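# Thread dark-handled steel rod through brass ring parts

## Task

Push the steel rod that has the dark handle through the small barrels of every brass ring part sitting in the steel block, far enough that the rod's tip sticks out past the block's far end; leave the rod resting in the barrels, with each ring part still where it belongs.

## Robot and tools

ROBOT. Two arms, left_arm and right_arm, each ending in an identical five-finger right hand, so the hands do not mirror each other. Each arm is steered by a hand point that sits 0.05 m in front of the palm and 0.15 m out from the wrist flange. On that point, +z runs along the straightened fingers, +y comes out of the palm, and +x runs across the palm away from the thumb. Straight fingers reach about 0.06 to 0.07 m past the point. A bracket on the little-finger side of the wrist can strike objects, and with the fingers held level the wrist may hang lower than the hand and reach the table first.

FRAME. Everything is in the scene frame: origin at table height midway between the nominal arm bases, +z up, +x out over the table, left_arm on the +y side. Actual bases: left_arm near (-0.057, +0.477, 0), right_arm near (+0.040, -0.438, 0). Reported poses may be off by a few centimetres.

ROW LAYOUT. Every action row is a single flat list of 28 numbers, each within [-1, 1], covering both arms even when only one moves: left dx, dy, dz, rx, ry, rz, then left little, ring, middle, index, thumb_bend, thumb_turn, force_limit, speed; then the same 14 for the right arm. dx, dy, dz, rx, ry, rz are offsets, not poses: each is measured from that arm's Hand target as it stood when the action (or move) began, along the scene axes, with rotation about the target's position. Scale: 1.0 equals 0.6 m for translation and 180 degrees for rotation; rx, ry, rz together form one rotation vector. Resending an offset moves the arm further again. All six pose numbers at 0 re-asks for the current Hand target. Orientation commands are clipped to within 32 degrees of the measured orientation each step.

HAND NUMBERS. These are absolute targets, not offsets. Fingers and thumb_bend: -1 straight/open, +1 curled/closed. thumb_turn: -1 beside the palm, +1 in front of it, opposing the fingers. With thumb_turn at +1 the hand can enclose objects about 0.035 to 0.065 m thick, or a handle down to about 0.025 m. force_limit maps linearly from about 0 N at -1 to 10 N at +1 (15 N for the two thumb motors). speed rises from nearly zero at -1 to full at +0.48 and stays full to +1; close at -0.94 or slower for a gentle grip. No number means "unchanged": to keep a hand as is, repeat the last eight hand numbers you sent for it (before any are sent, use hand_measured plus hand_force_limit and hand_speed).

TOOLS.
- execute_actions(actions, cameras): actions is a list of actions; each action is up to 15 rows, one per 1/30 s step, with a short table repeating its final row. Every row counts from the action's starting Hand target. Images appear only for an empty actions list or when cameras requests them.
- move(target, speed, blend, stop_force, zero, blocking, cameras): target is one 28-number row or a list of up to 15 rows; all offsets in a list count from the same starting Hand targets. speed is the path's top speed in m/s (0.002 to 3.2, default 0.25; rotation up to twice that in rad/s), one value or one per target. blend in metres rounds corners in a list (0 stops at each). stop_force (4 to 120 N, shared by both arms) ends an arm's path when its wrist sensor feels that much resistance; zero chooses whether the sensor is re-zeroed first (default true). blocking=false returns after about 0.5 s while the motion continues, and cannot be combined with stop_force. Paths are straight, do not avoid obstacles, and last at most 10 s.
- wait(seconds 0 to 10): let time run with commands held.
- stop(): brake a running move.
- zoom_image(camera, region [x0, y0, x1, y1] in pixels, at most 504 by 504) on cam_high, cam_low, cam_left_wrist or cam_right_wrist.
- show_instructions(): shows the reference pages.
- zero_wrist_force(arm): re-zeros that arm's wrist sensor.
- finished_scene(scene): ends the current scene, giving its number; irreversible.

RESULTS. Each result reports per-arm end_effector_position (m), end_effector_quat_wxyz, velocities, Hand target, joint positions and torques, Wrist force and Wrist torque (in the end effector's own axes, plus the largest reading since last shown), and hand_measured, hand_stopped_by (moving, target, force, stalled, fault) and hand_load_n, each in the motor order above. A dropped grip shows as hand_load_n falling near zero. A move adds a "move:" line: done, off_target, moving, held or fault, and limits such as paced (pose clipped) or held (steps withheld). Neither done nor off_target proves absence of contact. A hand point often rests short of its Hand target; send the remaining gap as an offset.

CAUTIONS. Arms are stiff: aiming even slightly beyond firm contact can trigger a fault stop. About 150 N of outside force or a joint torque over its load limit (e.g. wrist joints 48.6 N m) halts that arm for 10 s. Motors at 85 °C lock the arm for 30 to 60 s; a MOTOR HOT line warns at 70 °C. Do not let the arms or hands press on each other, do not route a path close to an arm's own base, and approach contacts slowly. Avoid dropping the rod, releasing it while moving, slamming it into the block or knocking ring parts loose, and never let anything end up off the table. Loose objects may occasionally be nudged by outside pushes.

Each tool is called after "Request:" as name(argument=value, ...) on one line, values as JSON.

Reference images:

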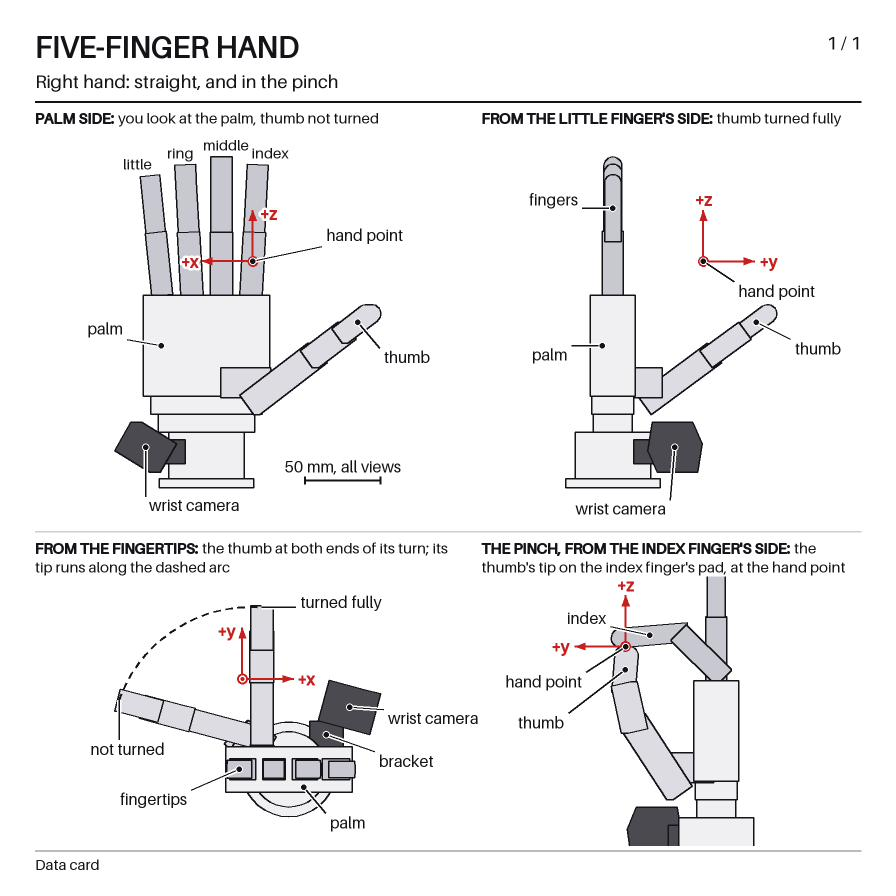

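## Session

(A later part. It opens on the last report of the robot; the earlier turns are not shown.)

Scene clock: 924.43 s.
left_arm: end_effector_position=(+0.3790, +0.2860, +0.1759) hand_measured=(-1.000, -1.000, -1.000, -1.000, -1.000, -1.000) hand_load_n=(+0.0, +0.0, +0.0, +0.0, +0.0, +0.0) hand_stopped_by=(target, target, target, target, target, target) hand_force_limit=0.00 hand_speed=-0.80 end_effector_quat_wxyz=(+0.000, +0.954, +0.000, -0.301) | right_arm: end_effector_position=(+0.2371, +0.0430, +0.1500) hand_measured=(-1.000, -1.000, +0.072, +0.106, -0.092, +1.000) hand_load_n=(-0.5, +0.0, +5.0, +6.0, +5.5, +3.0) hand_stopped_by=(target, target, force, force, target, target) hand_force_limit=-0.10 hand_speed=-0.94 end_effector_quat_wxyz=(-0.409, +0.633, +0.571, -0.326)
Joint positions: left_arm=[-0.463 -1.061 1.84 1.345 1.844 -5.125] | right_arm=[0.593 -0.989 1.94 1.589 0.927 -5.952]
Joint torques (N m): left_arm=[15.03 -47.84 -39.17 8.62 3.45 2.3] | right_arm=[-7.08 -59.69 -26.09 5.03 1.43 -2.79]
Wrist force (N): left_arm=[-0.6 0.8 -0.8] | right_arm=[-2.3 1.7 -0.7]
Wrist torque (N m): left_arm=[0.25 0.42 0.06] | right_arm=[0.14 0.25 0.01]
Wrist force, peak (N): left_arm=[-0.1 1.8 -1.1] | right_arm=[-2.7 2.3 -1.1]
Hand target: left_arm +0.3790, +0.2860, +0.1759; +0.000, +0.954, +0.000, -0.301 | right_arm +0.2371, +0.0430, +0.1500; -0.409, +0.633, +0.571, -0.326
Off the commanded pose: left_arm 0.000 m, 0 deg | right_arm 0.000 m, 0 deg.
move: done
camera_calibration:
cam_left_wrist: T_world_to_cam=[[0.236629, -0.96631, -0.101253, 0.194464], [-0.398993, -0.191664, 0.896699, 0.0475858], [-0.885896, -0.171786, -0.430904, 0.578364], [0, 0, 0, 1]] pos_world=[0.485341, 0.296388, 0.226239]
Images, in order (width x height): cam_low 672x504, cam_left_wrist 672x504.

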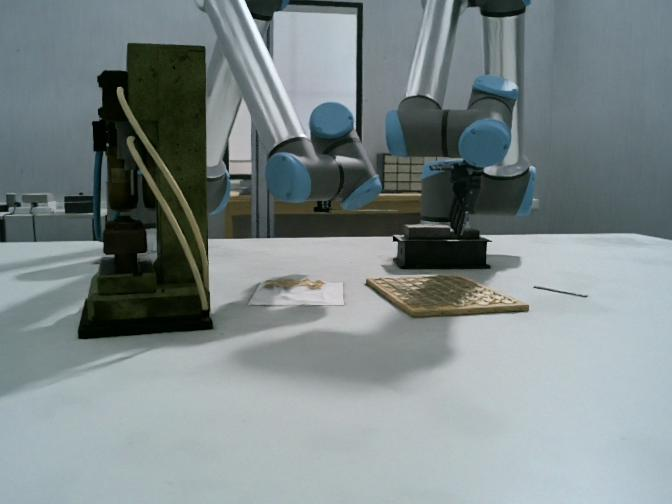

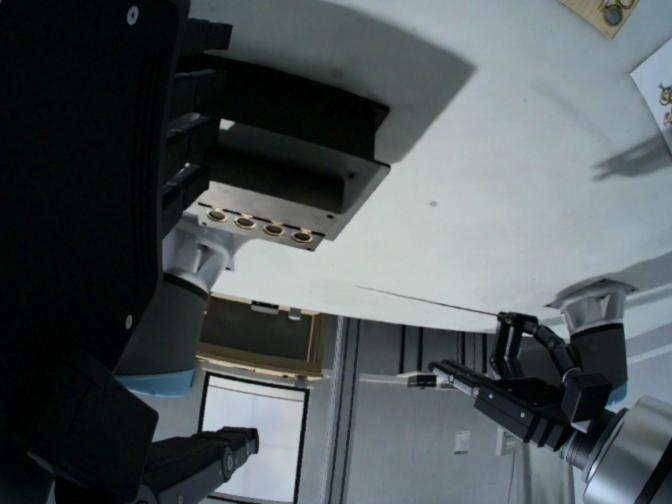

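Request:
move(target=[0,0,0,0,0,0,-1,-1,-1,-1,-1,-1,0,-0.8,-0.0153,0.0415,-0.0647,0.00385,-0.0004,-0.00366,-1,-1,0.33,0.33,-0.09,1,-0.1,-0.94], speed=0.05, cameras=["cam_left_wrist"])

Request:
zoom_image(camera="cam_left_wrist", region=[280, 205, 380, 285])

Request:
zoom_image(camera="cam_left_wrist", region=[380, 220, 500, 300])

Scene clock: 1045.87 s.
left_arm: end_effector_position=(+0.3790, +0.2860, +0.1759) hand_measured=(-1.000, -1.000, -1.000, -1.000, -1.000, -1.000) hand_load_n=(+0.0, +0.0, +0.0, +0.0, +0.0, +0.0) hand_stopped_by=(target, target, target, target, target, target) hand_force_limit=0.00 hand_speed=-0.80 end_effector_quat_wxyz=(+0.000, +0.954, +0.000, -0.301) | right_arm: end_effector_position=(+0.2279, +0.0679, +0.1112) hand_measured=(-1.000, -1.000, +0.072, +0.106, -0.092, +1.000) hand_load_n=(+0.5, +0.0, +5.0, +6.0, +5.5, +2.5) hand_stopped_by=(target, target, force, force, target, target) hand_force_limit=-0.10 hand_speed=-0.94 end_effector_quat_wxyz=(-0.414, +0.634, +0.570, -0.320)
Joint positions: left_arm=[-0.463 -1.061 1.84 1.345 1.844 -5.124] | right_arm=[0.63 -0.924 1.918 1.522 0.882 -5.927]
Joint torques (N m): left_arm=[13.08 -50.04 -38.81 8.5 3.95 2.51] | right_arm=[12.99 -61.89 -23.14 0.71 -2.79 1.69]
Wrist force (N): left_arm=[-0.7 1.6 -1.0] | right_arm=[-1.8 3.3 -0.5]
Wrist torque (N m): left_arm=[0.37 0.45 0.07] | right_arm=[0.39 0.17 -0.18]
Wrist force, peak (N): left_arm=[-0.7 1.9 -1.1] | right_arm=[-1.7 3.4 -0.6]
Hand target: left_arm +0.3790, +0.2860, +0.1759; +0.000, +0.954, +0.000, -0.301 | right_arm +0.2279, +0.0679, +0.1112; -0.414, +0.634, +0.569, -0.320
Off the commanded pose: left_arm 0.000 m, 0 deg | right_arm 0.000 m, 0 deg.
move: done
camera_calibration:
cam_left_wrist: T_world_to_cam=[[0.236587, -0.966325, -0.101209, 0.194479], [-0.398849, -0.191576, 0.896782, 0.0474717], [-0.885972, -0.1718, -0.430742, 0.578368], [0, 0, 0, 1]] pos_world=[0.485341, 0.296388, 0.226238]
Images, in order (width x height): cam_left_wrist 672x504.

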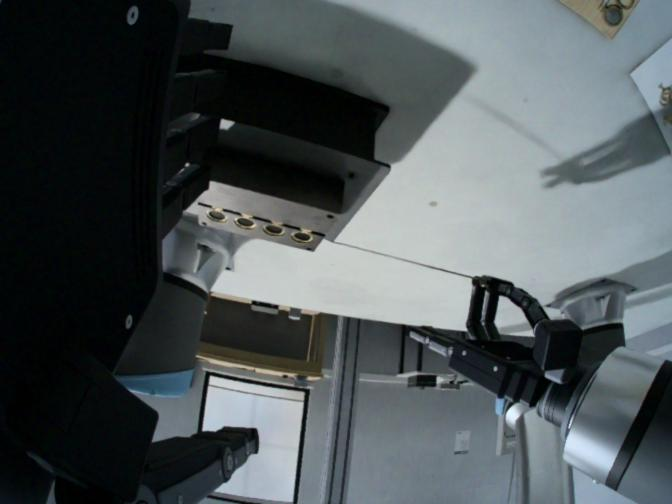

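Scaled by 5.040 from the camera's 672x504 image, which has a finer 960x720 frame.

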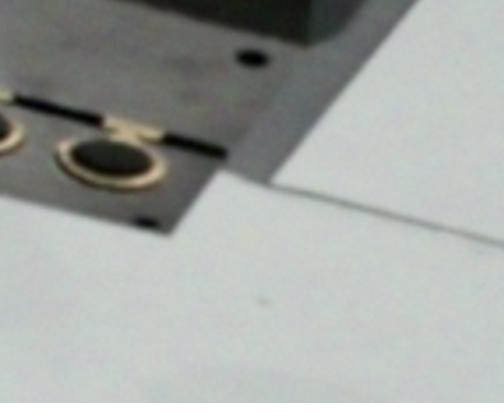

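Scaled by 4.200 from the camera's 672x504 image, which has a finer 960x720 frame.

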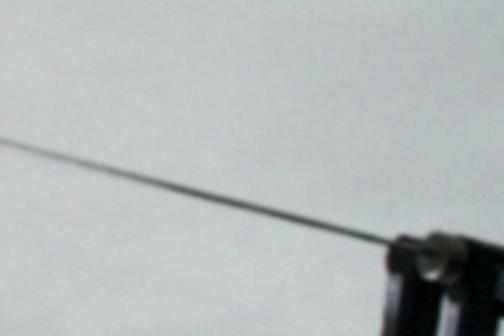

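Request:
move(target=[-0.123,0.0037,0.0617,0,-0.1944,0,-1,-1,-1,-1,-1,-1,0,-0.8,0,0,0,0,0,0,-1,-1,0.33,0.33,-0.09,1,-0.1,-0.94], speed=0.15, cameras=["cam_left_wrist"])

Request:
zoom_image(camera="cam_left_wrist", region=[280, 205, 380, 285])

Request:
zoom_image(camera="cam_left_wrist", region=[400, 220, 540, 320])

Scene clock: 1058.70 s.
left_arm: end_effector_position=(+0.3053, +0.2882, +0.2129) hand_measured=(-1.000, -1.000, -1.000, -1.000, -1.000, -1.000) hand_load_n=(-0.5, +0.0, +0.0, +0.0, +0.0, +0.0) hand_stopped_by=(target, target, target, target, target, target) hand_force_limit=0.00 hand_speed=-0.80 end_effector_quat_wxyz=(+0.000, +1.000, +0.000, +0.000) | right_arm: end_effector_position=(+0.2279, +0.0679, +0.1112) hand_measured=(-1.000, -1.000, +0.072, +0.106, -0.092, +1.000) hand_load_n=(+0.0, +0.0, +5.0, +6.0, +6.0, +3.0) hand_stopped_by=(target, target, force, force, target, target) hand_force_limit=-0.10 hand_speed=-0.94 end_effector_quat_wxyz=(-0.414, +0.634, +0.569, -0.320)
Joint positions: left_arm=[-0.723 -1.543 2.123 0.991 1.571 -5.463] | right_arm=[0.63 -0.924 1.918 1.522 0.882 -5.927]
Joint torques (N m): left_arm=[-11.76 -47.23 -20.41 0.46 -2.26 -3.43] | right_arm=[14.28 -63.91 -24.74 0.51 -4.23 2.43]
Wrist force (N): left_arm=[0.0 1.1 -1.1] | right_arm=[-1.6 3.0 -0.6]
Wrist torque (N m): left_arm=[0.32 0.36 0.43] | right_arm=[0.35 0.15 -0.18]
Wrist force, peak (N): left_arm=[0.3 1.8 -1.3] | right_arm=[-2.0 3.2 -1.2]
Hand target: left_arm +0.3052, +0.2882, +0.2129; +0.000, +1.000, +0.000, +0.000 | right_arm +0.2279, +0.0679, +0.1112; -0.414, +0.634, +0.569, -0.320
Off the commanded pose: left_arm 0.000 m, 0 deg | right_arm 0.000 m, 0 deg.
move: done
camera_calibration:
cam_left_wrist: T_world_to_cam=[[0.251871, -0.966324, 0.0527149, 0.180352], [-0.840956, -0.191588, 0.506051, 0.203526], [-0.478909, -0.171791, -0.860891, 0.49663], [0, 0, 0, 1]] pos_world=[0.363571, 0.298588, 0.315043]
Images, in order (width x height): cam_left_wrist 672x504.

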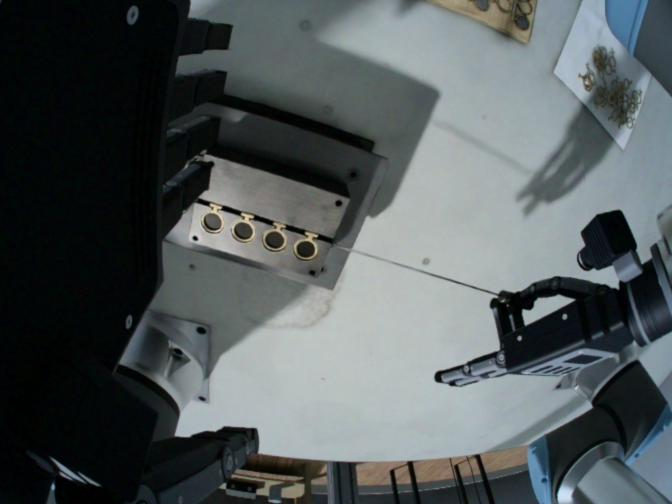

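Scaled by 5.040 from the camera's 672x504 image, which has a finer 960x720 frame.

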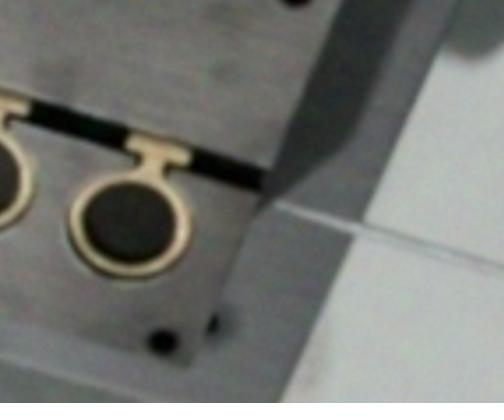

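Scaled by 3.600 from the camera's 672x504 image, which has a finer 960x720 frame.

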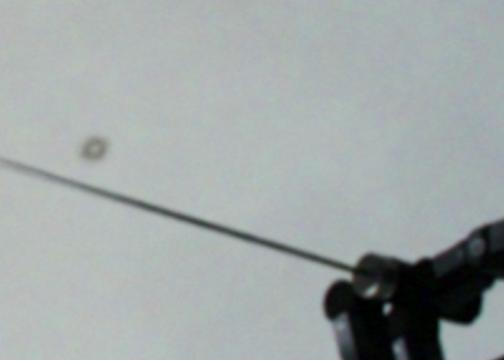

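Request:
move(target=[0,0,0,0,0,0,-1,-1,-1,-1,-1,-1,0,-0.8,0.0003,-0.0033,-0.0063,0.0030,-0.0003,-0.0019,-1,-1,0.33,0.33,-0.09,1,-0.1,-0.94], speed=0.03, cameras=["cam_left_wrist"])

Request:
zoom_image(camera="cam_left_wrist", region=[300, 220, 360, 265])

Request:
zoom_image(camera="cam_left_wrist", region=[190, 180, 350, 280])

Scene clock: 1115.33 s.
left_arm: end_effector_position=(+0.3052, +0.2882, +0.2129) hand_measured=(-1.000, -1.000, -1.000, -1.000, -1.000, -1.000) hand_load_n=(+0.0, +0.0, +0.0, +0.0, -0.5, +0.0) hand_stopped_by=(target, target, target, target, target, target) hand_force_limit=0.00 hand_speed=-0.80 end_effector_quat_wxyz=(+0.000, +1.000, +0.000, +0.000) | right_arm: end_effector_position=(+0.2281, +0.0659, +0.1074) hand_measured=(-1.000, -1.000, +0.072, +0.106, -0.092, +1.000) hand_load_n=(+0.0, +0.0, +5.0, +6.0, +5.5, +3.0) hand_stopped_by=(target, target, force, force, target, target) hand_force_limit=-0.10 hand_speed=-0.94 end_effector_quat_wxyz=(-0.418, +0.634, +0.569, -0.316)
Joint positions: left_arm=[-0.723 -1.543 2.123 0.991 1.571 -5.463] | right_arm=[0.624 -0.922 1.926 1.511 0.878 -5.935]
Joint torques (N m): left_arm=[-8.05 -46.67 -21.18 0.62 -2.38 -2.97] | right_arm=[-9.05 -65.88 -11.43 1.46 -3.88 -2.89]
Wrist force (N): left_arm=[0.0 1.1 -0.9] | right_arm=[-1.7 3.1 -0.6]
Wrist torque (N m): left_arm=[0.29 0.36 0.43] | right_arm=[0.37 0.17 0.15]
Wrist force, peak (N): left_arm=[0.0 1.6 -1.3] | right_arm=[-1.9 3.1 -0.8]
Hand target: left_arm +0.3052, +0.2882, +0.2129; +0.000, +1.000, +0.000, +0.000 | right_arm +0.2281, +0.0659, +0.1074; -0.418, +0.634, +0.569, -0.316
Off the commanded pose: left_arm 0.000 m, 0 deg | right_arm 0.000 m, 0 deg.
move: done
camera_calibration:
cam_left_wrist: T_world_to_cam=[[0.251858, -0.966326, 0.0527517, 0.180366], [-0.841004, -0.191573, 0.505976, 0.203427], [-0.478832, -0.171798, -0.860933, 0.496655], [0, 0, 0, 1]] pos_world=[0.363471, 0.298588, 0.315143]
Images, in order (width x height): cam_left_wrist 672x504.

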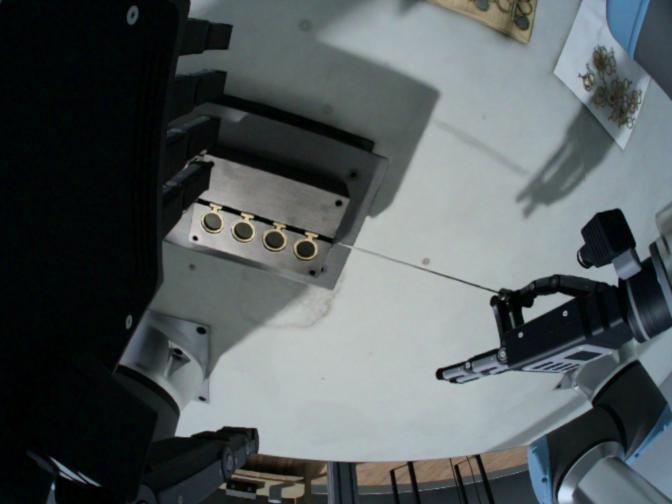

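Scaled by 8.400 from the camera's 672x504 image, which has a finer 960x720 frame.

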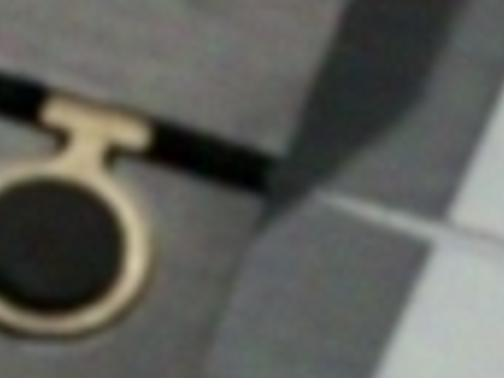

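Scaled by 3.150 from the camera's 672x504 image, which has a finer 960x720 frame.

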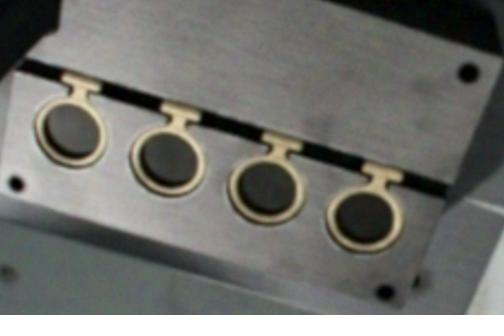

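Request:
move(target=[0.123,-0.0037,-0.0617,0,0.1944,0,-1,-1,-1,-1,-1,-1,0,-0.8,0,0,0,0,0,0,-1,-1,0.33,0.33,-0.09,1,-0.1,-0.94], speed=0.15, cameras=["cam_left_wrist"])

Request:
zoom_image(camera="cam_left_wrist", region=[290, 215, 350, 260])

Request:
zoom_image(camera="cam_left_wrist", region=[190, 180, 350, 280])

Scene clock: 1138.70 s.
left_arm: end_effector_position=(+0.3790, +0.2860, +0.1759) hand_measured=(-1.000, -1.000, -1.000, -1.000, -1.000, -1.000) hand_load_n=(+0.0, +0.0, +0.0, +0.0, +0.0, +0.0) hand_stopped_by=(target, target, target, target, target, target) hand_force_limit=0.00 hand_speed=-0.80 end_effector_quat_wxyz=(+0.000, +0.954, +0.000, -0.301) | right_arm: end_effector_position=(+0.2281, +0.0659, +0.1074) hand_measured=(-1.000, -1.000, +0.072, +0.106, -0.092, +1.000) hand_load_n=(+0.0, +0.0, +5.0, +6.0, +5.5, +2.5) hand_stopped_by=(target, target, force, force, target, target) hand_force_limit=-0.10 hand_speed=-0.94 end_effector_quat_wxyz=(-0.418, +0.634, +0.569, -0.316)
Joint positions: left_arm=[-0.463 -1.061 1.84 1.345 1.844 -5.125] | right_arm=[0.623 -0.922 1.926 1.511 0.878 -5.935]
Joint torques (N m): left_arm=[12.06 -49.31 -39.08 7.92 3.99 2.56] | right_arm=[-7.97 -61.64 -11.65 0.54 -3.61 -3.21]
Wrist force (N): left_arm=[-0.9 1.6 -0.6] | right_arm=[-1.8 2.6 -0.7]
Wrist torque (N m): left_arm=[0.35 0.46 0.07] | right_arm=[0.30 0.18 0.13]
Wrist force, peak (N): left_arm=[-0.3 1.6 -1.5] | right_arm=[-2.3 3.0 -0.9]
Hand target: left_arm +0.3790, +0.2860, +0.1759; +0.000, +0.954, +0.000, -0.301 | right_arm +0.2281, +0.0659, +0.1074; -0.418, +0.634, +0.569, -0.316
Off the commanded pose: left_arm 0.000 m, 0 deg | right_arm 0.000 m, 0 deg.
move: done
camera_calibration:
cam_left_wrist: T_world_to_cam=[[0.236629, -0.96631, -0.101253, 0.194464], [-0.398993, -0.191664, 0.896699, 0.0475858], [-0.885896, -0.171786, -0.430904, 0.578364], [0, 0, 0, 1]] pos_world=[0.485341, 0.296388, 0.226239]
Images, in order (width x height): cam_left_wrist 672x504.

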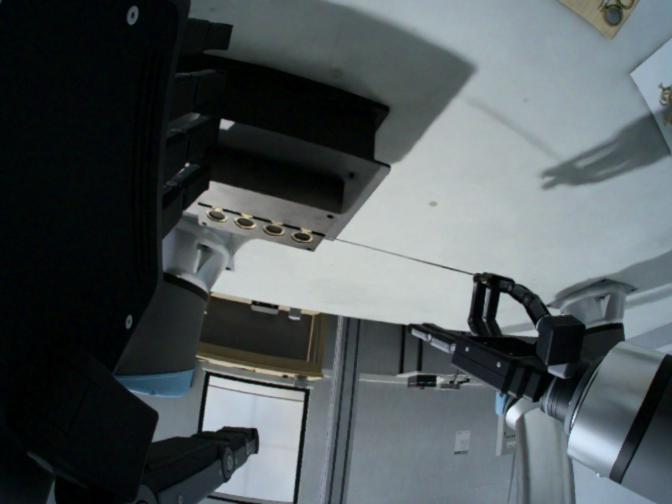

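Scaled by 8.400 from the camera's 672x504 image, which has a finer 960x720 frame.

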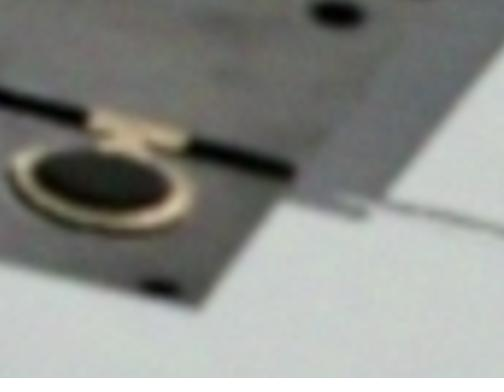

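Scaled by 3.150 from the camera's 672x504 image, which has a finer 960x720 frame.

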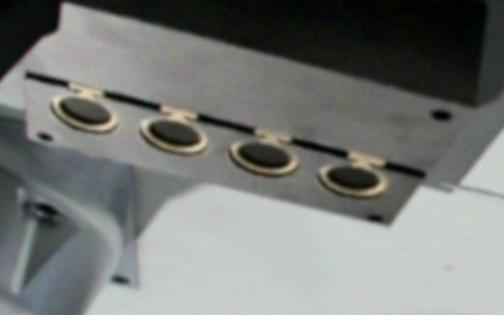

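Request:
zoom_image(camera="cam_left_wrist", region=[325, 225, 365, 255])

Request:
zoom_image(camera="cam_left_wrist", region=[360, 235, 400, 265])

Scaled by 12.600 from the camera's 672x504 image, which has a finer 960x720 frame.

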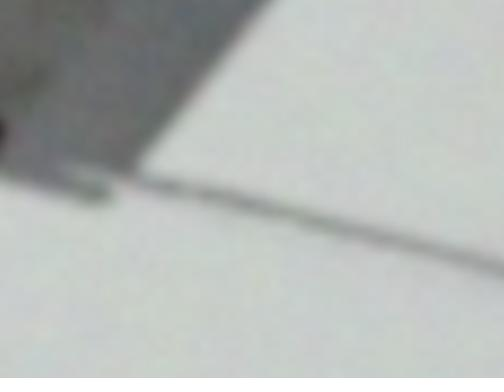

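Scaled by 12.600 from the camera's 672x504 image, which has a finer 960x720 frame.

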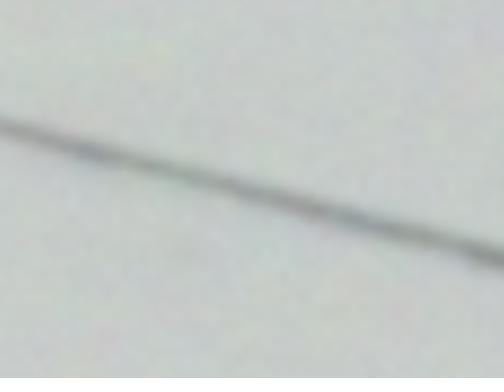

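Request:
move(target=[0,0,0,0,0,0,-1,-1,-1,-1,-1,-1,0,-0.8,0.0021,0.0199,-0.0007,0,0,0,-1,-1,0.33,0.33,-0.09,1,-0.1,-0.94], speed=0.01, stop_force=4, cameras=["cam_left_wrist"])

Request:
zoom_image(camera="cam_left_wrist", region=[290, 215, 350, 260])

Request:
zoom_image(camera="cam_left_wrist", region=[325, 225, 385, 270])

Scene clock: 1202.83 s.
left_arm: end_effector_position=(+0.3790, +0.2860, +0.1759) hand_measured=(-1.000, -1.000, -1.000, -1.000, -1.000, -1.000) hand_load_n=(+0.0, +0.0, +0.0, +0.0, +0.0, +0.0) hand_stopped_by=(target, target, target, target, target, target) hand_force_limit=0.00 hand_speed=-0.80 end_effector_quat_wxyz=(+0.000, +0.954, +0.000, -0.301) | right_arm: end_effector_position=(+0.2293, +0.0779, +0.1070) hand_measured=(-1.000, -1.000, +0.072, +0.106, -0.092, +1.000) hand_load_n=(+0.0, +0.0, +5.0, +6.0, +5.5, +2.5) hand_stopped_by=(target, target, force, force, target, target) hand_force_limit=-0.10 hand_speed=-0.94 end_effector_quat_wxyz=(-0.418, +0.634, +0.569, -0.316)
Joint positions: left_arm=[-0.463 -1.061 1.84 1.345 1.844 -5.124] | right_arm=[0.638 -0.912 1.903 1.516 0.866 -5.923]
Joint torques (N m): left_arm=[10.41 -47.89 -38.06 8.18 3.65 2.13] | right_arm=[13.32 -68.53 -25.12 5.34 -3.8 2.47]
Wrist force (N): left_arm=[-0.3 1.4 -1.0] | right_arm=[-2.1 3.1 -1.2]
Wrist torque (N m): left_arm=[0.35 0.38 0.10] | right_arm=[0.38 0.26 -0.21]
Wrist force, peak (N): left_arm=[-1.0 1.9 -0.8] | right_arm=[-2.4 3.0 -1.1]
Hand target: left_arm +0.3790, +0.2860, +0.1759; +0.000, +0.954, +0.000, -0.301 | right_arm +0.2293, +0.0779, +0.1070; -0.418, +0.634, +0.569, -0.316
Off the commanded pose: left_arm 0.000 m, 0 deg | right_arm 0.000 m, 0 deg.
move: done
camera_calibration:
cam_left_wrist: T_world_to_cam=[[0.236587, -0.966325, -0.101209, 0.194479], [-0.398849, -0.191576, 0.896782, 0.0474717], [-0.885972, -0.1718, -0.430742, 0.578368], [0, 0, 0, 1]] pos_world=[0.485341, 0.296388, 0.226238]
Images, in order (width x height): cam_left_wrist 672x504.

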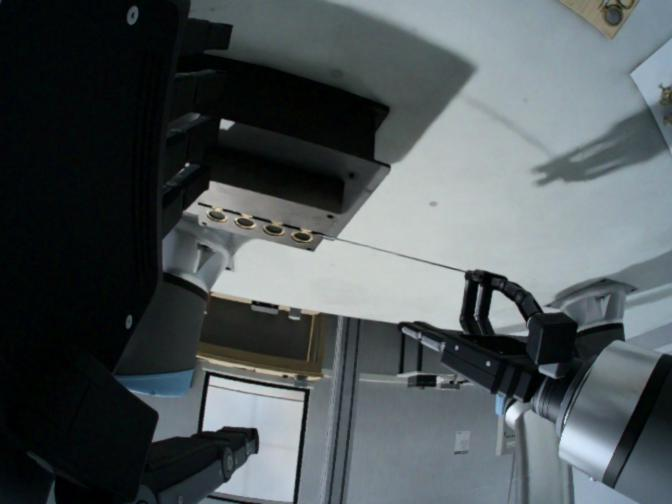

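Scaled by 8.400 from the camera's 672x504 image, which has a finer 960x720 frame.

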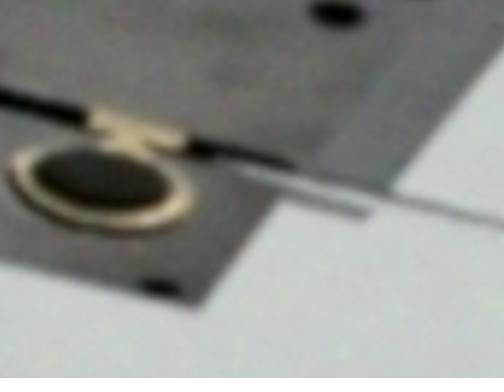

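Scaled by 8.400 from the camera's 672x504 image, which has a finer 960x720 frame.

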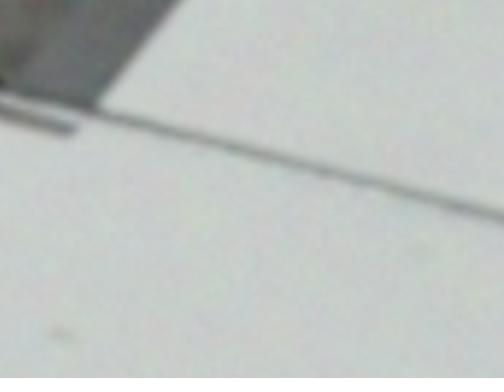

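Request:
move(target=[-0.123,0.0037,0.0617,0,-0.1944,0,-1,-1,-1,-1,-1,-1,0,-0.8,0,0,0,0,0,0,-1,-1,0.33,0.33,-0.09,1,-0.1,-0.94], speed=0.2, cameras=["cam_left_wrist"])

Request:
zoom_image(camera="cam_left_wrist", region=[295, 220, 345, 260])

Request:
zoom_image(camera="cam_left_wrist", region=[335, 230, 385, 270])

Scene clock: 1217.87 s.
left_arm: end_effector_position=(+0.3053, +0.2882, +0.2129) hand_measured=(-1.000, -1.000, -1.000, -1.000, -1.000, -1.000) hand_load_n=(+0.0, +0.0, +0.0, +0.0, -0.5, +0.0) hand_stopped_by=(target, target, target, target, target, target) hand_force_limit=0.00 hand_speed=-0.80 end_effector_quat_wxyz=(+0.000, +1.000, +0.000, +0.000) | right_arm: end_effector_position=(+0.2293, +0.0779, +0.1070) hand_measured=(-1.000, -1.000, +0.072, +0.106, -0.092, +1.000) hand_load_n=(+0.0, +0.0, +5.0, +6.0, +5.5, +2.5) hand_stopped_by=(target, target, force, force, target, target) hand_force_limit=-0.10 hand_speed=-0.94 end_effector_quat_wxyz=(-0.418, +0.634, +0.569, -0.316)
Joint positions: left_arm=[-0.723 -1.543 2.123 0.991 1.571 -5.463] | right_arm=[0.638 -0.912 1.903 1.516 0.866 -5.923]
Joint torques (N m): left_arm=[-10.07 -47.73 -19.82 0.61 -2.39 -3.29] | right_arm=[13.29 -64.4 -24.42 4.86 -3.74 2.47]
Wrist force (N): left_arm=[-0.2 1.3 -0.9] | right_arm=[-2.1 3.2 -0.8]
Wrist torque (N m): left_arm=[0.33 0.39 0.42] | right_arm=[0.36 0.24 -0.20]
Wrist force, peak (N): left_arm=[-0.6 2.1 -0.6] | right_arm=[-1.9 3.4 -1.1]
Hand target: left_arm +0.3052, +0.2882, +0.2129; +0.000, +1.000, +0.000, +0.000 | right_arm +0.2293, +0.0779, +0.1070; -0.418, +0.634, +0.569, -0.316
Off the commanded pose: left_arm 0.000 m, 0 deg | right_arm 0.000 m, 0 deg.
move: done
camera_calibration:
cam_left_wrist: T_world_to_cam=[[0.251871, -0.966324, 0.0527149, 0.180352], [-0.840956, -0.191588, 0.506051, 0.203526], [-0.478909, -0.171791, -0.860891, 0.49663], [0, 0, 0, 1]] pos_world=[0.363571, 0.298588, 0.315043]
Images, in order (width x height): cam_left_wrist 672x504.

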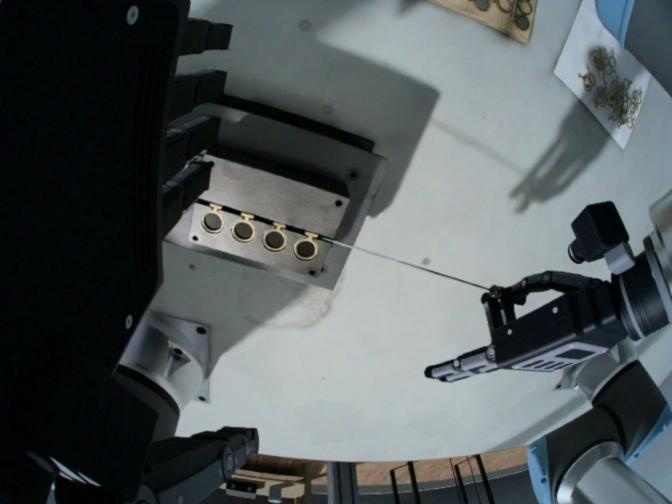

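Scaled by 10.080 from the camera's 672x504 image, which has a finer 960x720 frame.

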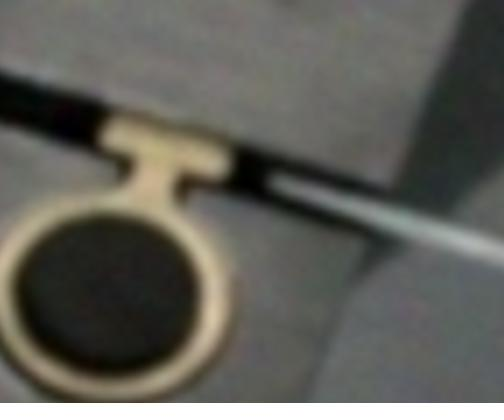

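Scaled by 10.080 from the camera's 672x504 image, which has a finer 960x720 frame.

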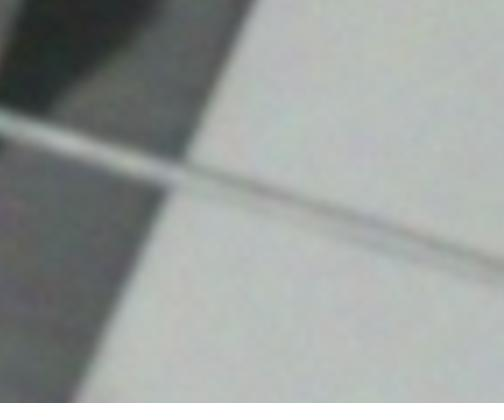

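Request:
move(target=[0,0,0,0,0,0,-1,-1,-1,-1,-1,-1,0,-0.8,0.0012,0.0116,0,0,0,0,-1,-1,0.33,0.33,-0.09,1,-0.1,-0.94], speed=0.01, stop_force=4, cameras=["cam_left_wrist"])

Request:
zoom_image(camera="cam_left_wrist", region=[295, 220, 345, 260])

Scene clock: 1286.93 s.
left_arm: end_effector_position=(+0.3052, +0.2882, +0.2129) hand_measured=(-1.000, -1.000, -1.000, -1.000, -1.000, -1.000) hand_load_n=(+0.0, +0.0, +0.0, +0.0, +0.0, +0.0) hand_stopped_by=(target, target, target, target, target, target) hand_force_limit=0.00 hand_speed=-0.80 end_effector_quat_wxyz=(+0.000, +1.000, +0.000, +0.000) | right_arm: end_effector_position=(+0.2300, +0.0848, +0.1070) hand_measured=(-1.000, -1.000, +0.072, +0.106, -0.092, +1.000) hand_load_n=(+0.0, +0.0, +5.5, +6.0, +5.5, +3.0) hand_stopped_by=(target, target, force, force, target, target) hand_force_limit=-0.10 hand_speed=-0.94 end_effector_quat_wxyz=(-0.418, +0.634, +0.569, -0.316)
Joint positions: left_arm=[-0.723 -1.543 2.123 0.991 1.571 -5.463] | right_arm=[0.647 -0.906 1.89 1.52 0.86 -5.917]
Joint torques (N m): left_arm=[-8.57 -47.77 -20.43 0.71 -3.08 -3.01] | right_arm=[15.13 -61.69 -25.98 5.62 -3.76 2.43]
Wrist force (N): left_arm=[-0.3 1.2 -0.9] | right_arm=[-1.4 3.0 -0.8]
Wrist torque (N m): left_arm=[0.30 0.40 0.42] | right_arm=[0.33 0.14 -0.17]
Wrist force, peak (N): left_arm=[-0.4 1.5 -1.4] | right_arm=[-1.6 3.6 -1.1]
Hand target: left_arm +0.3052, +0.2882, +0.2129; +0.000, +1.000, +0.000, +0.000 | right_arm +0.2300, +0.0848, +0.1070; -0.418, +0.634, +0.569, -0.316
Off the commanded pose: left_arm 0.000 m, 0 deg | right_arm 0.000 m, 0 deg.
move: done
camera_calibration:
cam_left_wrist: T_world_to_cam=[[0.251858, -0.966326, 0.0527517, 0.180366], [-0.841004, -0.191573, 0.505976, 0.203427], [-0.478832, -0.171798, -0.860933, 0.496655], [0, 0, 0, 1]] pos_world=[0.363471, 0.298588, 0.315143]
Images, in order (width x height): cam_left_wrist 672x504.

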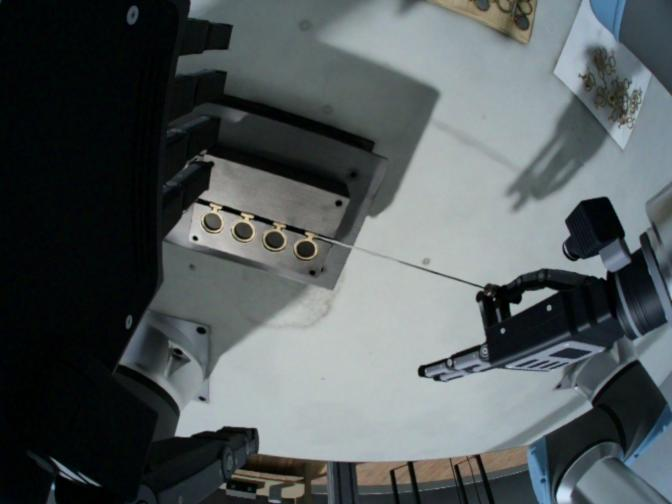

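Scaled by 10.080 from the camera's 672x504 image, which has a finer 960x720 frame.

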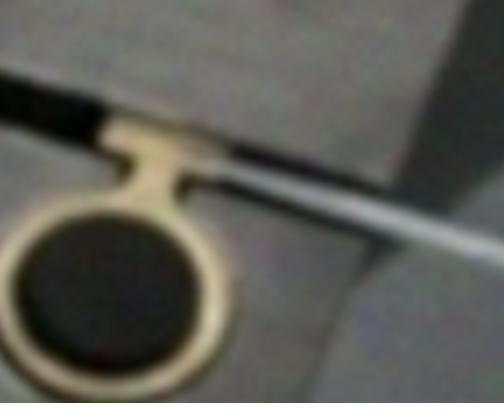

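Request:
zoom_image(camera="cam_left_wrist", region=[302, 226, 327, 246])

Scaled by 20.160 from the camera's 672x504 image, which has a finer 960x720 frame.

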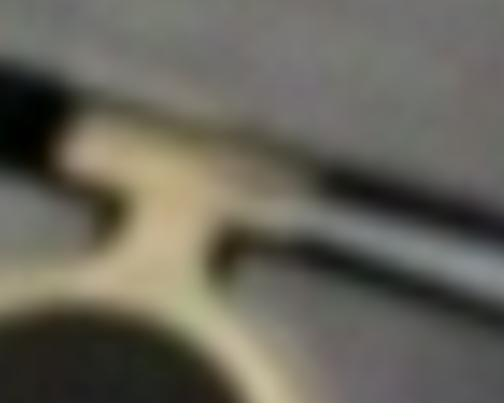

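Request:
move(target=[0.123,-0.0037,-0.0617,0,0.1944,0,-1,-1,-1,-1,-1,-1,0,-0.8,0,0,0,0,0,0,-1,-1,0.33,0.33,-0.09,1,-0.1,-0.94], speed=0.2, cameras=["cam_left_wrist"])

Request:
zoom_image(camera="cam_left_wrist", region=[290, 220, 340, 260])

Request:
zoom_image(camera="cam_left_wrist", region=[297, 221, 322, 241])

Scene clock: 1307.27 s.
left_arm: end_effector_position=(+0.3790, +0.2860, +0.1759) hand_measured=(-1.000, -1.000, -1.000, -1.000, -1.000, -1.000) hand_load_n=(+0.0, +0.0, +0.5, +0.0, +0.0, +0.0) hand_stopped_by=(target, target, target, target, target, target) hand_force_limit=0.00 hand_speed=-0.80 end_effector_quat_wxyz=(+0.000, +0.954, +0.000, -0.301) | right_arm: end_effector_position=(+0.2300, +0.0848, +0.1070) hand_measured=(-1.000, -1.000, +0.072, +0.106, -0.092, +1.000) hand_load_n=(+0.0, +0.0, +5.0, +6.0, +5.5, +2.5) hand_stopped_by=(target, target, force, force, target, target) hand_force_limit=-0.10 hand_speed=-0.94 end_effector_quat_wxyz=(-0.418, +0.634, +0.569, -0.316)
Joint positions: left_arm=[-0.463 -1.061 1.84 1.345 1.844 -5.125] | right_arm=[0.647 -0.906 1.89 1.52 0.86 -5.917]
Joint torques (N m): left_arm=[12.19 -50.02 -38.31 8.09 3.82 2.39] | right_arm=[15.3 -66.34 -25.17 4.8 -3.86 2.44]
Wrist force (N): left_arm=[-0.6 1.5 -0.7] | right_arm=[-1.5 2.9 -0.8]
Wrist torque (N m): left_arm=[0.35 0.42 0.08] | right_arm=[0.32 0.17 -0.19]
Wrist force, peak (N): left_arm=[-0.5 2.0 -1.1] | right_arm=[-1.9 3.3 -1.2]
Hand target: left_arm +0.3790, +0.2860, +0.1759; +0.000, +0.954, +0.000, -0.301 | right_arm +0.2300, +0.0848, +0.1070; -0.418, +0.634, +0.569, -0.316
Off the commanded pose: left_arm 0.000 m, 0 deg | right_arm 0.000 m, 0 deg.
move: done
camera_calibration:
cam_left_wrist: T_world_to_cam=[[0.23663, -0.966307, -0.101278, 0.194469], [-0.398908, -0.191671, 0.896735, 0.0475393], [-0.885934, -0.171794, -0.430823, 0.578366], [0, 0, 0, 1]] pos_world=[0.485341, 0.296388, 0.226239]
Images, in order (width x height): cam_left_wrist 672x504.

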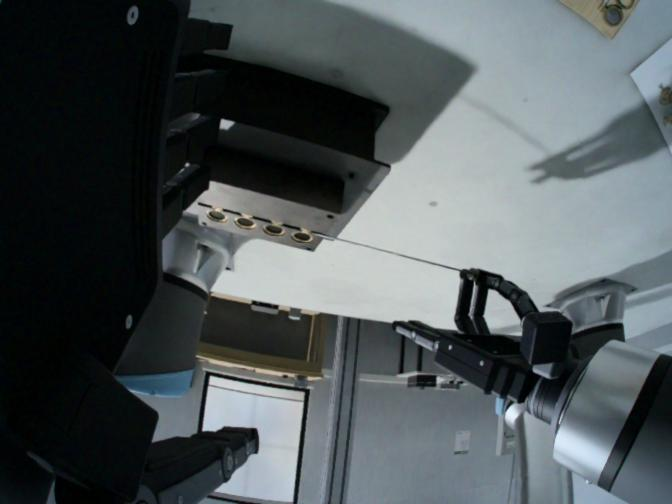

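Scaled by 10.080 from the camera's 672x504 image, which has a finer 960x720 frame.

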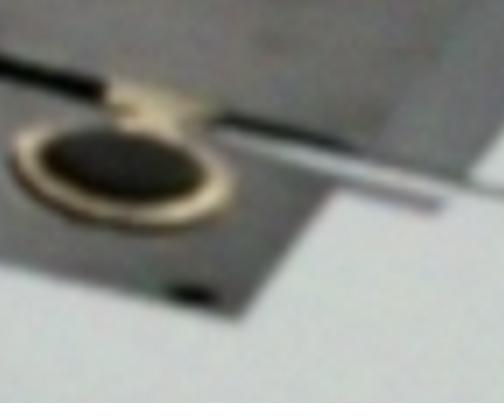

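Scaled by 20.160 from the camera's 672x504 image, which has a finer 960x720 frame.

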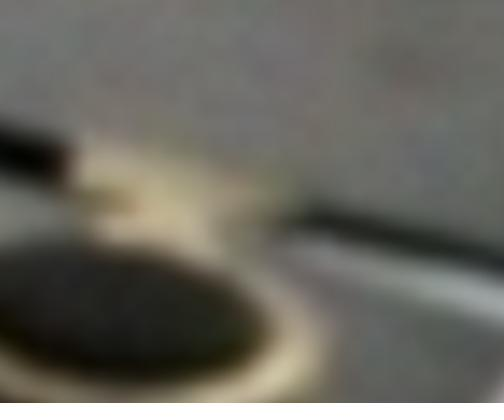

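Request:
move(target=[[0,0,0,0,0,0,-1,-1,-1,-1,-1,-1,0,-0.8,-0.0012,-0.0117,0,0,0,0,-1,-1,0.33,0.33,-0.09,1,-0.1,-0.94],[0,0,0,0,0,0,-1,-1,-1,-1,-1,-1,0,-0.8,-0.0015,-0.0117,-0.0017,0,0,0,-1,-1,0.33,0.33,-0.09,1,-0.1,-0.94]], speed=0.02, cameras=["cam_left_wrist"])

Request:
zoom_image(camera="cam_left_wrist", region=[290, 220, 340, 260])

Request:
zoom_image(camera="cam_left_wrist", region=[310, 225, 335, 245])

Scene clock: 1355.23 s.
left_arm: end_effector_position=(+0.3790, +0.2860, +0.1759) hand_measured=(-1.000, -1.000, -1.000, -1.000, -1.000, -1.000) hand_load_n=(-0.5, +0.0, +0.0, +0.0, +0.0, -0.5) hand_stopped_by=(target, target, target, target, target, target) hand_force_limit=0.00 hand_speed=-0.80 end_effector_quat_wxyz=(+0.000, +0.954, +0.000, -0.301) | right_arm: end_effector_position=(+0.2292, +0.0778, +0.1061) hand_measured=(-1.000, -1.000, +0.072, +0.106, -0.092, +1.000) hand_load_n=(+0.0, +0.0, +5.0, +6.0, +5.5, +2.5) hand_stopped_by=(target, target, force, force, target, target) hand_force_limit=-0.10 hand_speed=-0.94 end_effector_quat_wxyz=(-0.418, +0.634, +0.569, -0.316)
Joint positions: left_arm=[-0.463 -1.061 1.84 1.345 1.844 -5.124] | right_arm=[0.638 -0.911 1.904 1.515 0.866 -5.923]
Joint torques (N m): left_arm=[11.23 -46.36 -39.14 8.27 3.65 2.37] | right_arm=[-3.16 -62.51 -9.89 0.1 1.03 -3.04]
Wrist force (N): left_arm=[-0.8 1.5 -0.9] | right_arm=[-1.3 3.1 -0.7]
Wrist torque (N m): left_arm=[0.36 0.45 0.06] | right_arm=[0.35 0.13 0.16]
Wrist force, peak (N): left_arm=[-0.7 1.5 -1.5] | right_arm=[-1.9 3.4 -1.0]
Hand target: left_arm +0.3790, +0.2860, +0.1759; +0.000, +0.954, +0.000, -0.301 | right_arm +0.2291, +0.0778, +0.1059; -0.418, +0.634, +0.569, -0.316
Off the commanded pose: left_arm 0.000 m, 0 deg | right_arm 0.000 m, 0 deg.
move: done
camera_calibration:
cam_left_wrist: T_world_to_cam=[[0.236587, -0.966325, -0.101209, 0.194479], [-0.398849, -0.191576, 0.896782, 0.0474717], [-0.885972, -0.1718, -0.430742, 0.578368], [0, 0, 0, 1]] pos_world=[0.485341, 0.296388, 0.226238]
Images, in order (width x height): cam_left_wrist 672x504.

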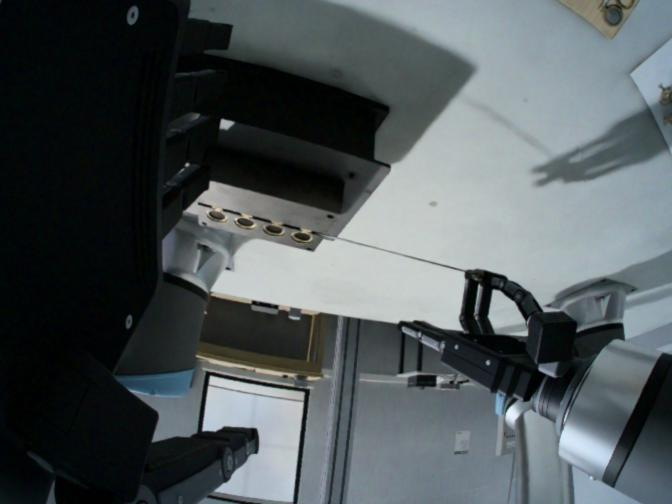

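Scaled by 10.080 from the camera's 672x504 image, which has a finer 960x720 frame.

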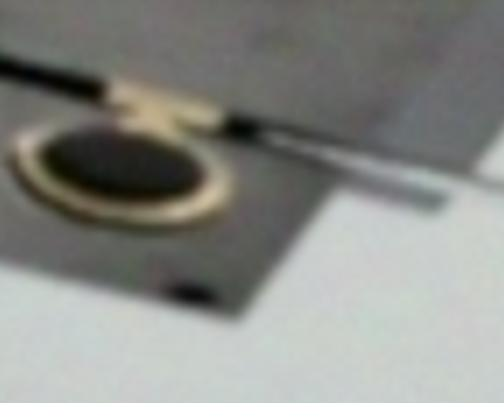

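Scaled by 20.160 from the camera's 672x504 image, which has a finer 960x720 frame.

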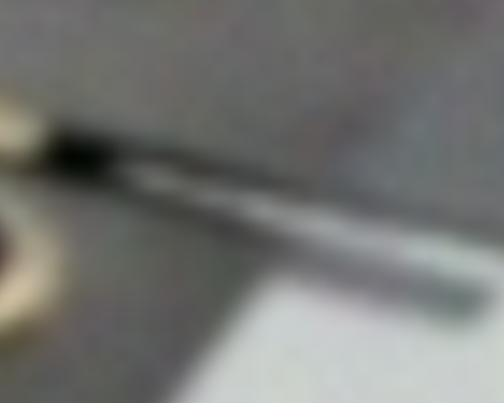

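Request:
move(target=[-0.123,0.0037,0.0617,0,-0.1944,0,-1,-1,-1,-1,-1,-1,0,-0.8,0,0,0,0,0,0,-1,-1,0.33,0.33,-0.09,1,-0.1,-0.94], speed=0.2, cameras=["cam_left_wrist"])

Request:
zoom_image(camera="cam_left_wrist", region=[295, 220, 345, 260])

Request:
zoom_image(camera="cam_left_wrist", region=[310, 230, 335, 250])

Scene clock: 1375.93 s.
left_arm: end_effector_position=(+0.3053, +0.2882, +0.2129) hand_measured=(-1.000, -1.000, -1.000, -1.000, -1.000, -1.000) hand_load_n=(+0.0, +0.0, +0.0, +0.0, +0.0, +0.0) hand_stopped_by=(target, target, target, target, target, target) hand_force_limit=0.00 hand_speed=-0.80 end_effector_quat_wxyz=(+0.000, +1.000, +0.000, +0.000) | right_arm: end_effector_position=(+0.2291, +0.0778, +0.1059) hand_measured=(-1.000, -1.000, +0.072, +0.106, -0.092, +1.000) hand_load_n=(+0.0, +0.0, +5.0, +6.0, +5.5, +3.0) hand_stopped_by=(target, target, force, force, target, target) hand_force_limit=-0.10 hand_speed=-0.94 end_effector_quat_wxyz=(-0.418, +0.634, +0.569, -0.316)
Joint positions: left_arm=[-0.723 -1.543 2.123 0.991 1.571 -5.463] | right_arm=[0.638 -0.91 1.904 1.515 0.866 -5.923]
Joint torques (N m): left_arm=[-7.84 -44.6 -20.79 0.46 -2.94 -2.92] | right_arm=[8.86 -65.48 -11.71 0.95 -2.65 1.95]
Wrist force (N): left_arm=[0.0 1.3 -1.1] | right_arm=[-1.9 2.9 -1.1]
Wrist torque (N m): left_arm=[0.34 0.36 0.43] | right_arm=[0.33 0.23 0.12]
Wrist force, peak (N): left_arm=[0.1 2.0 -0.9] | right_arm=[-2.2 3.4 -0.9]
Hand target: left_arm +0.3052, +0.2882, +0.2129; +0.000, +1.000, +0.000, +0.000 | right_arm +0.2291, +0.0778, +0.1059; -0.418, +0.634, +0.569, -0.316
Off the commanded pose: left_arm 0.000 m, 0 deg | right_arm 0.000 m, 0 deg.
move: done
camera_calibration:
cam_left_wrist: T_world_to_cam=[[0.251871, -0.966324, 0.0527149, 0.180352], [-0.840956, -0.191588, 0.506051, 0.203526], [-0.478909, -0.171791, -0.860891, 0.49663], [0, 0, 0, 1]] pos_world=[0.363571, 0.298588, 0.315043]
Images, in order (width x height): cam_left_wrist 672x504.

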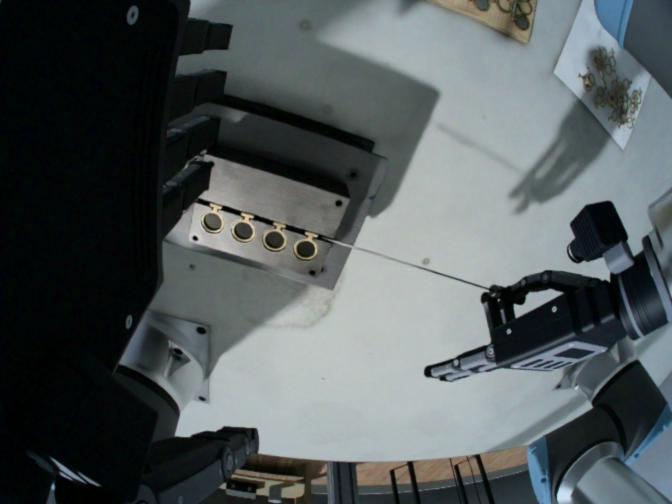

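Scaled by 10.080 from the camera's 672x504 image, which has a finer 960x720 frame.

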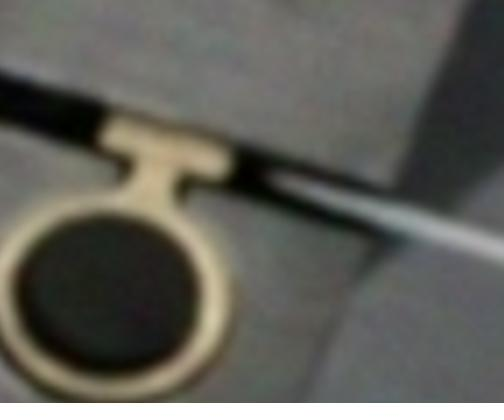

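Scaled by 20.160 from the camera's 672x504 image, which has a finer 960x720 frame.

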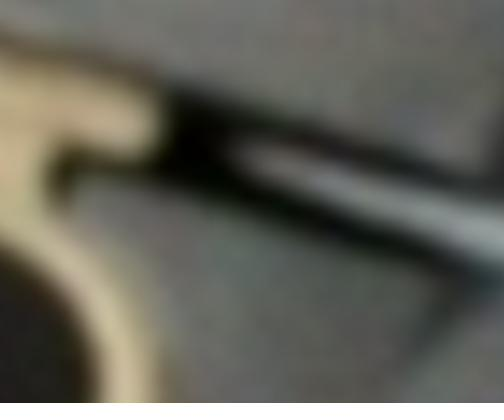

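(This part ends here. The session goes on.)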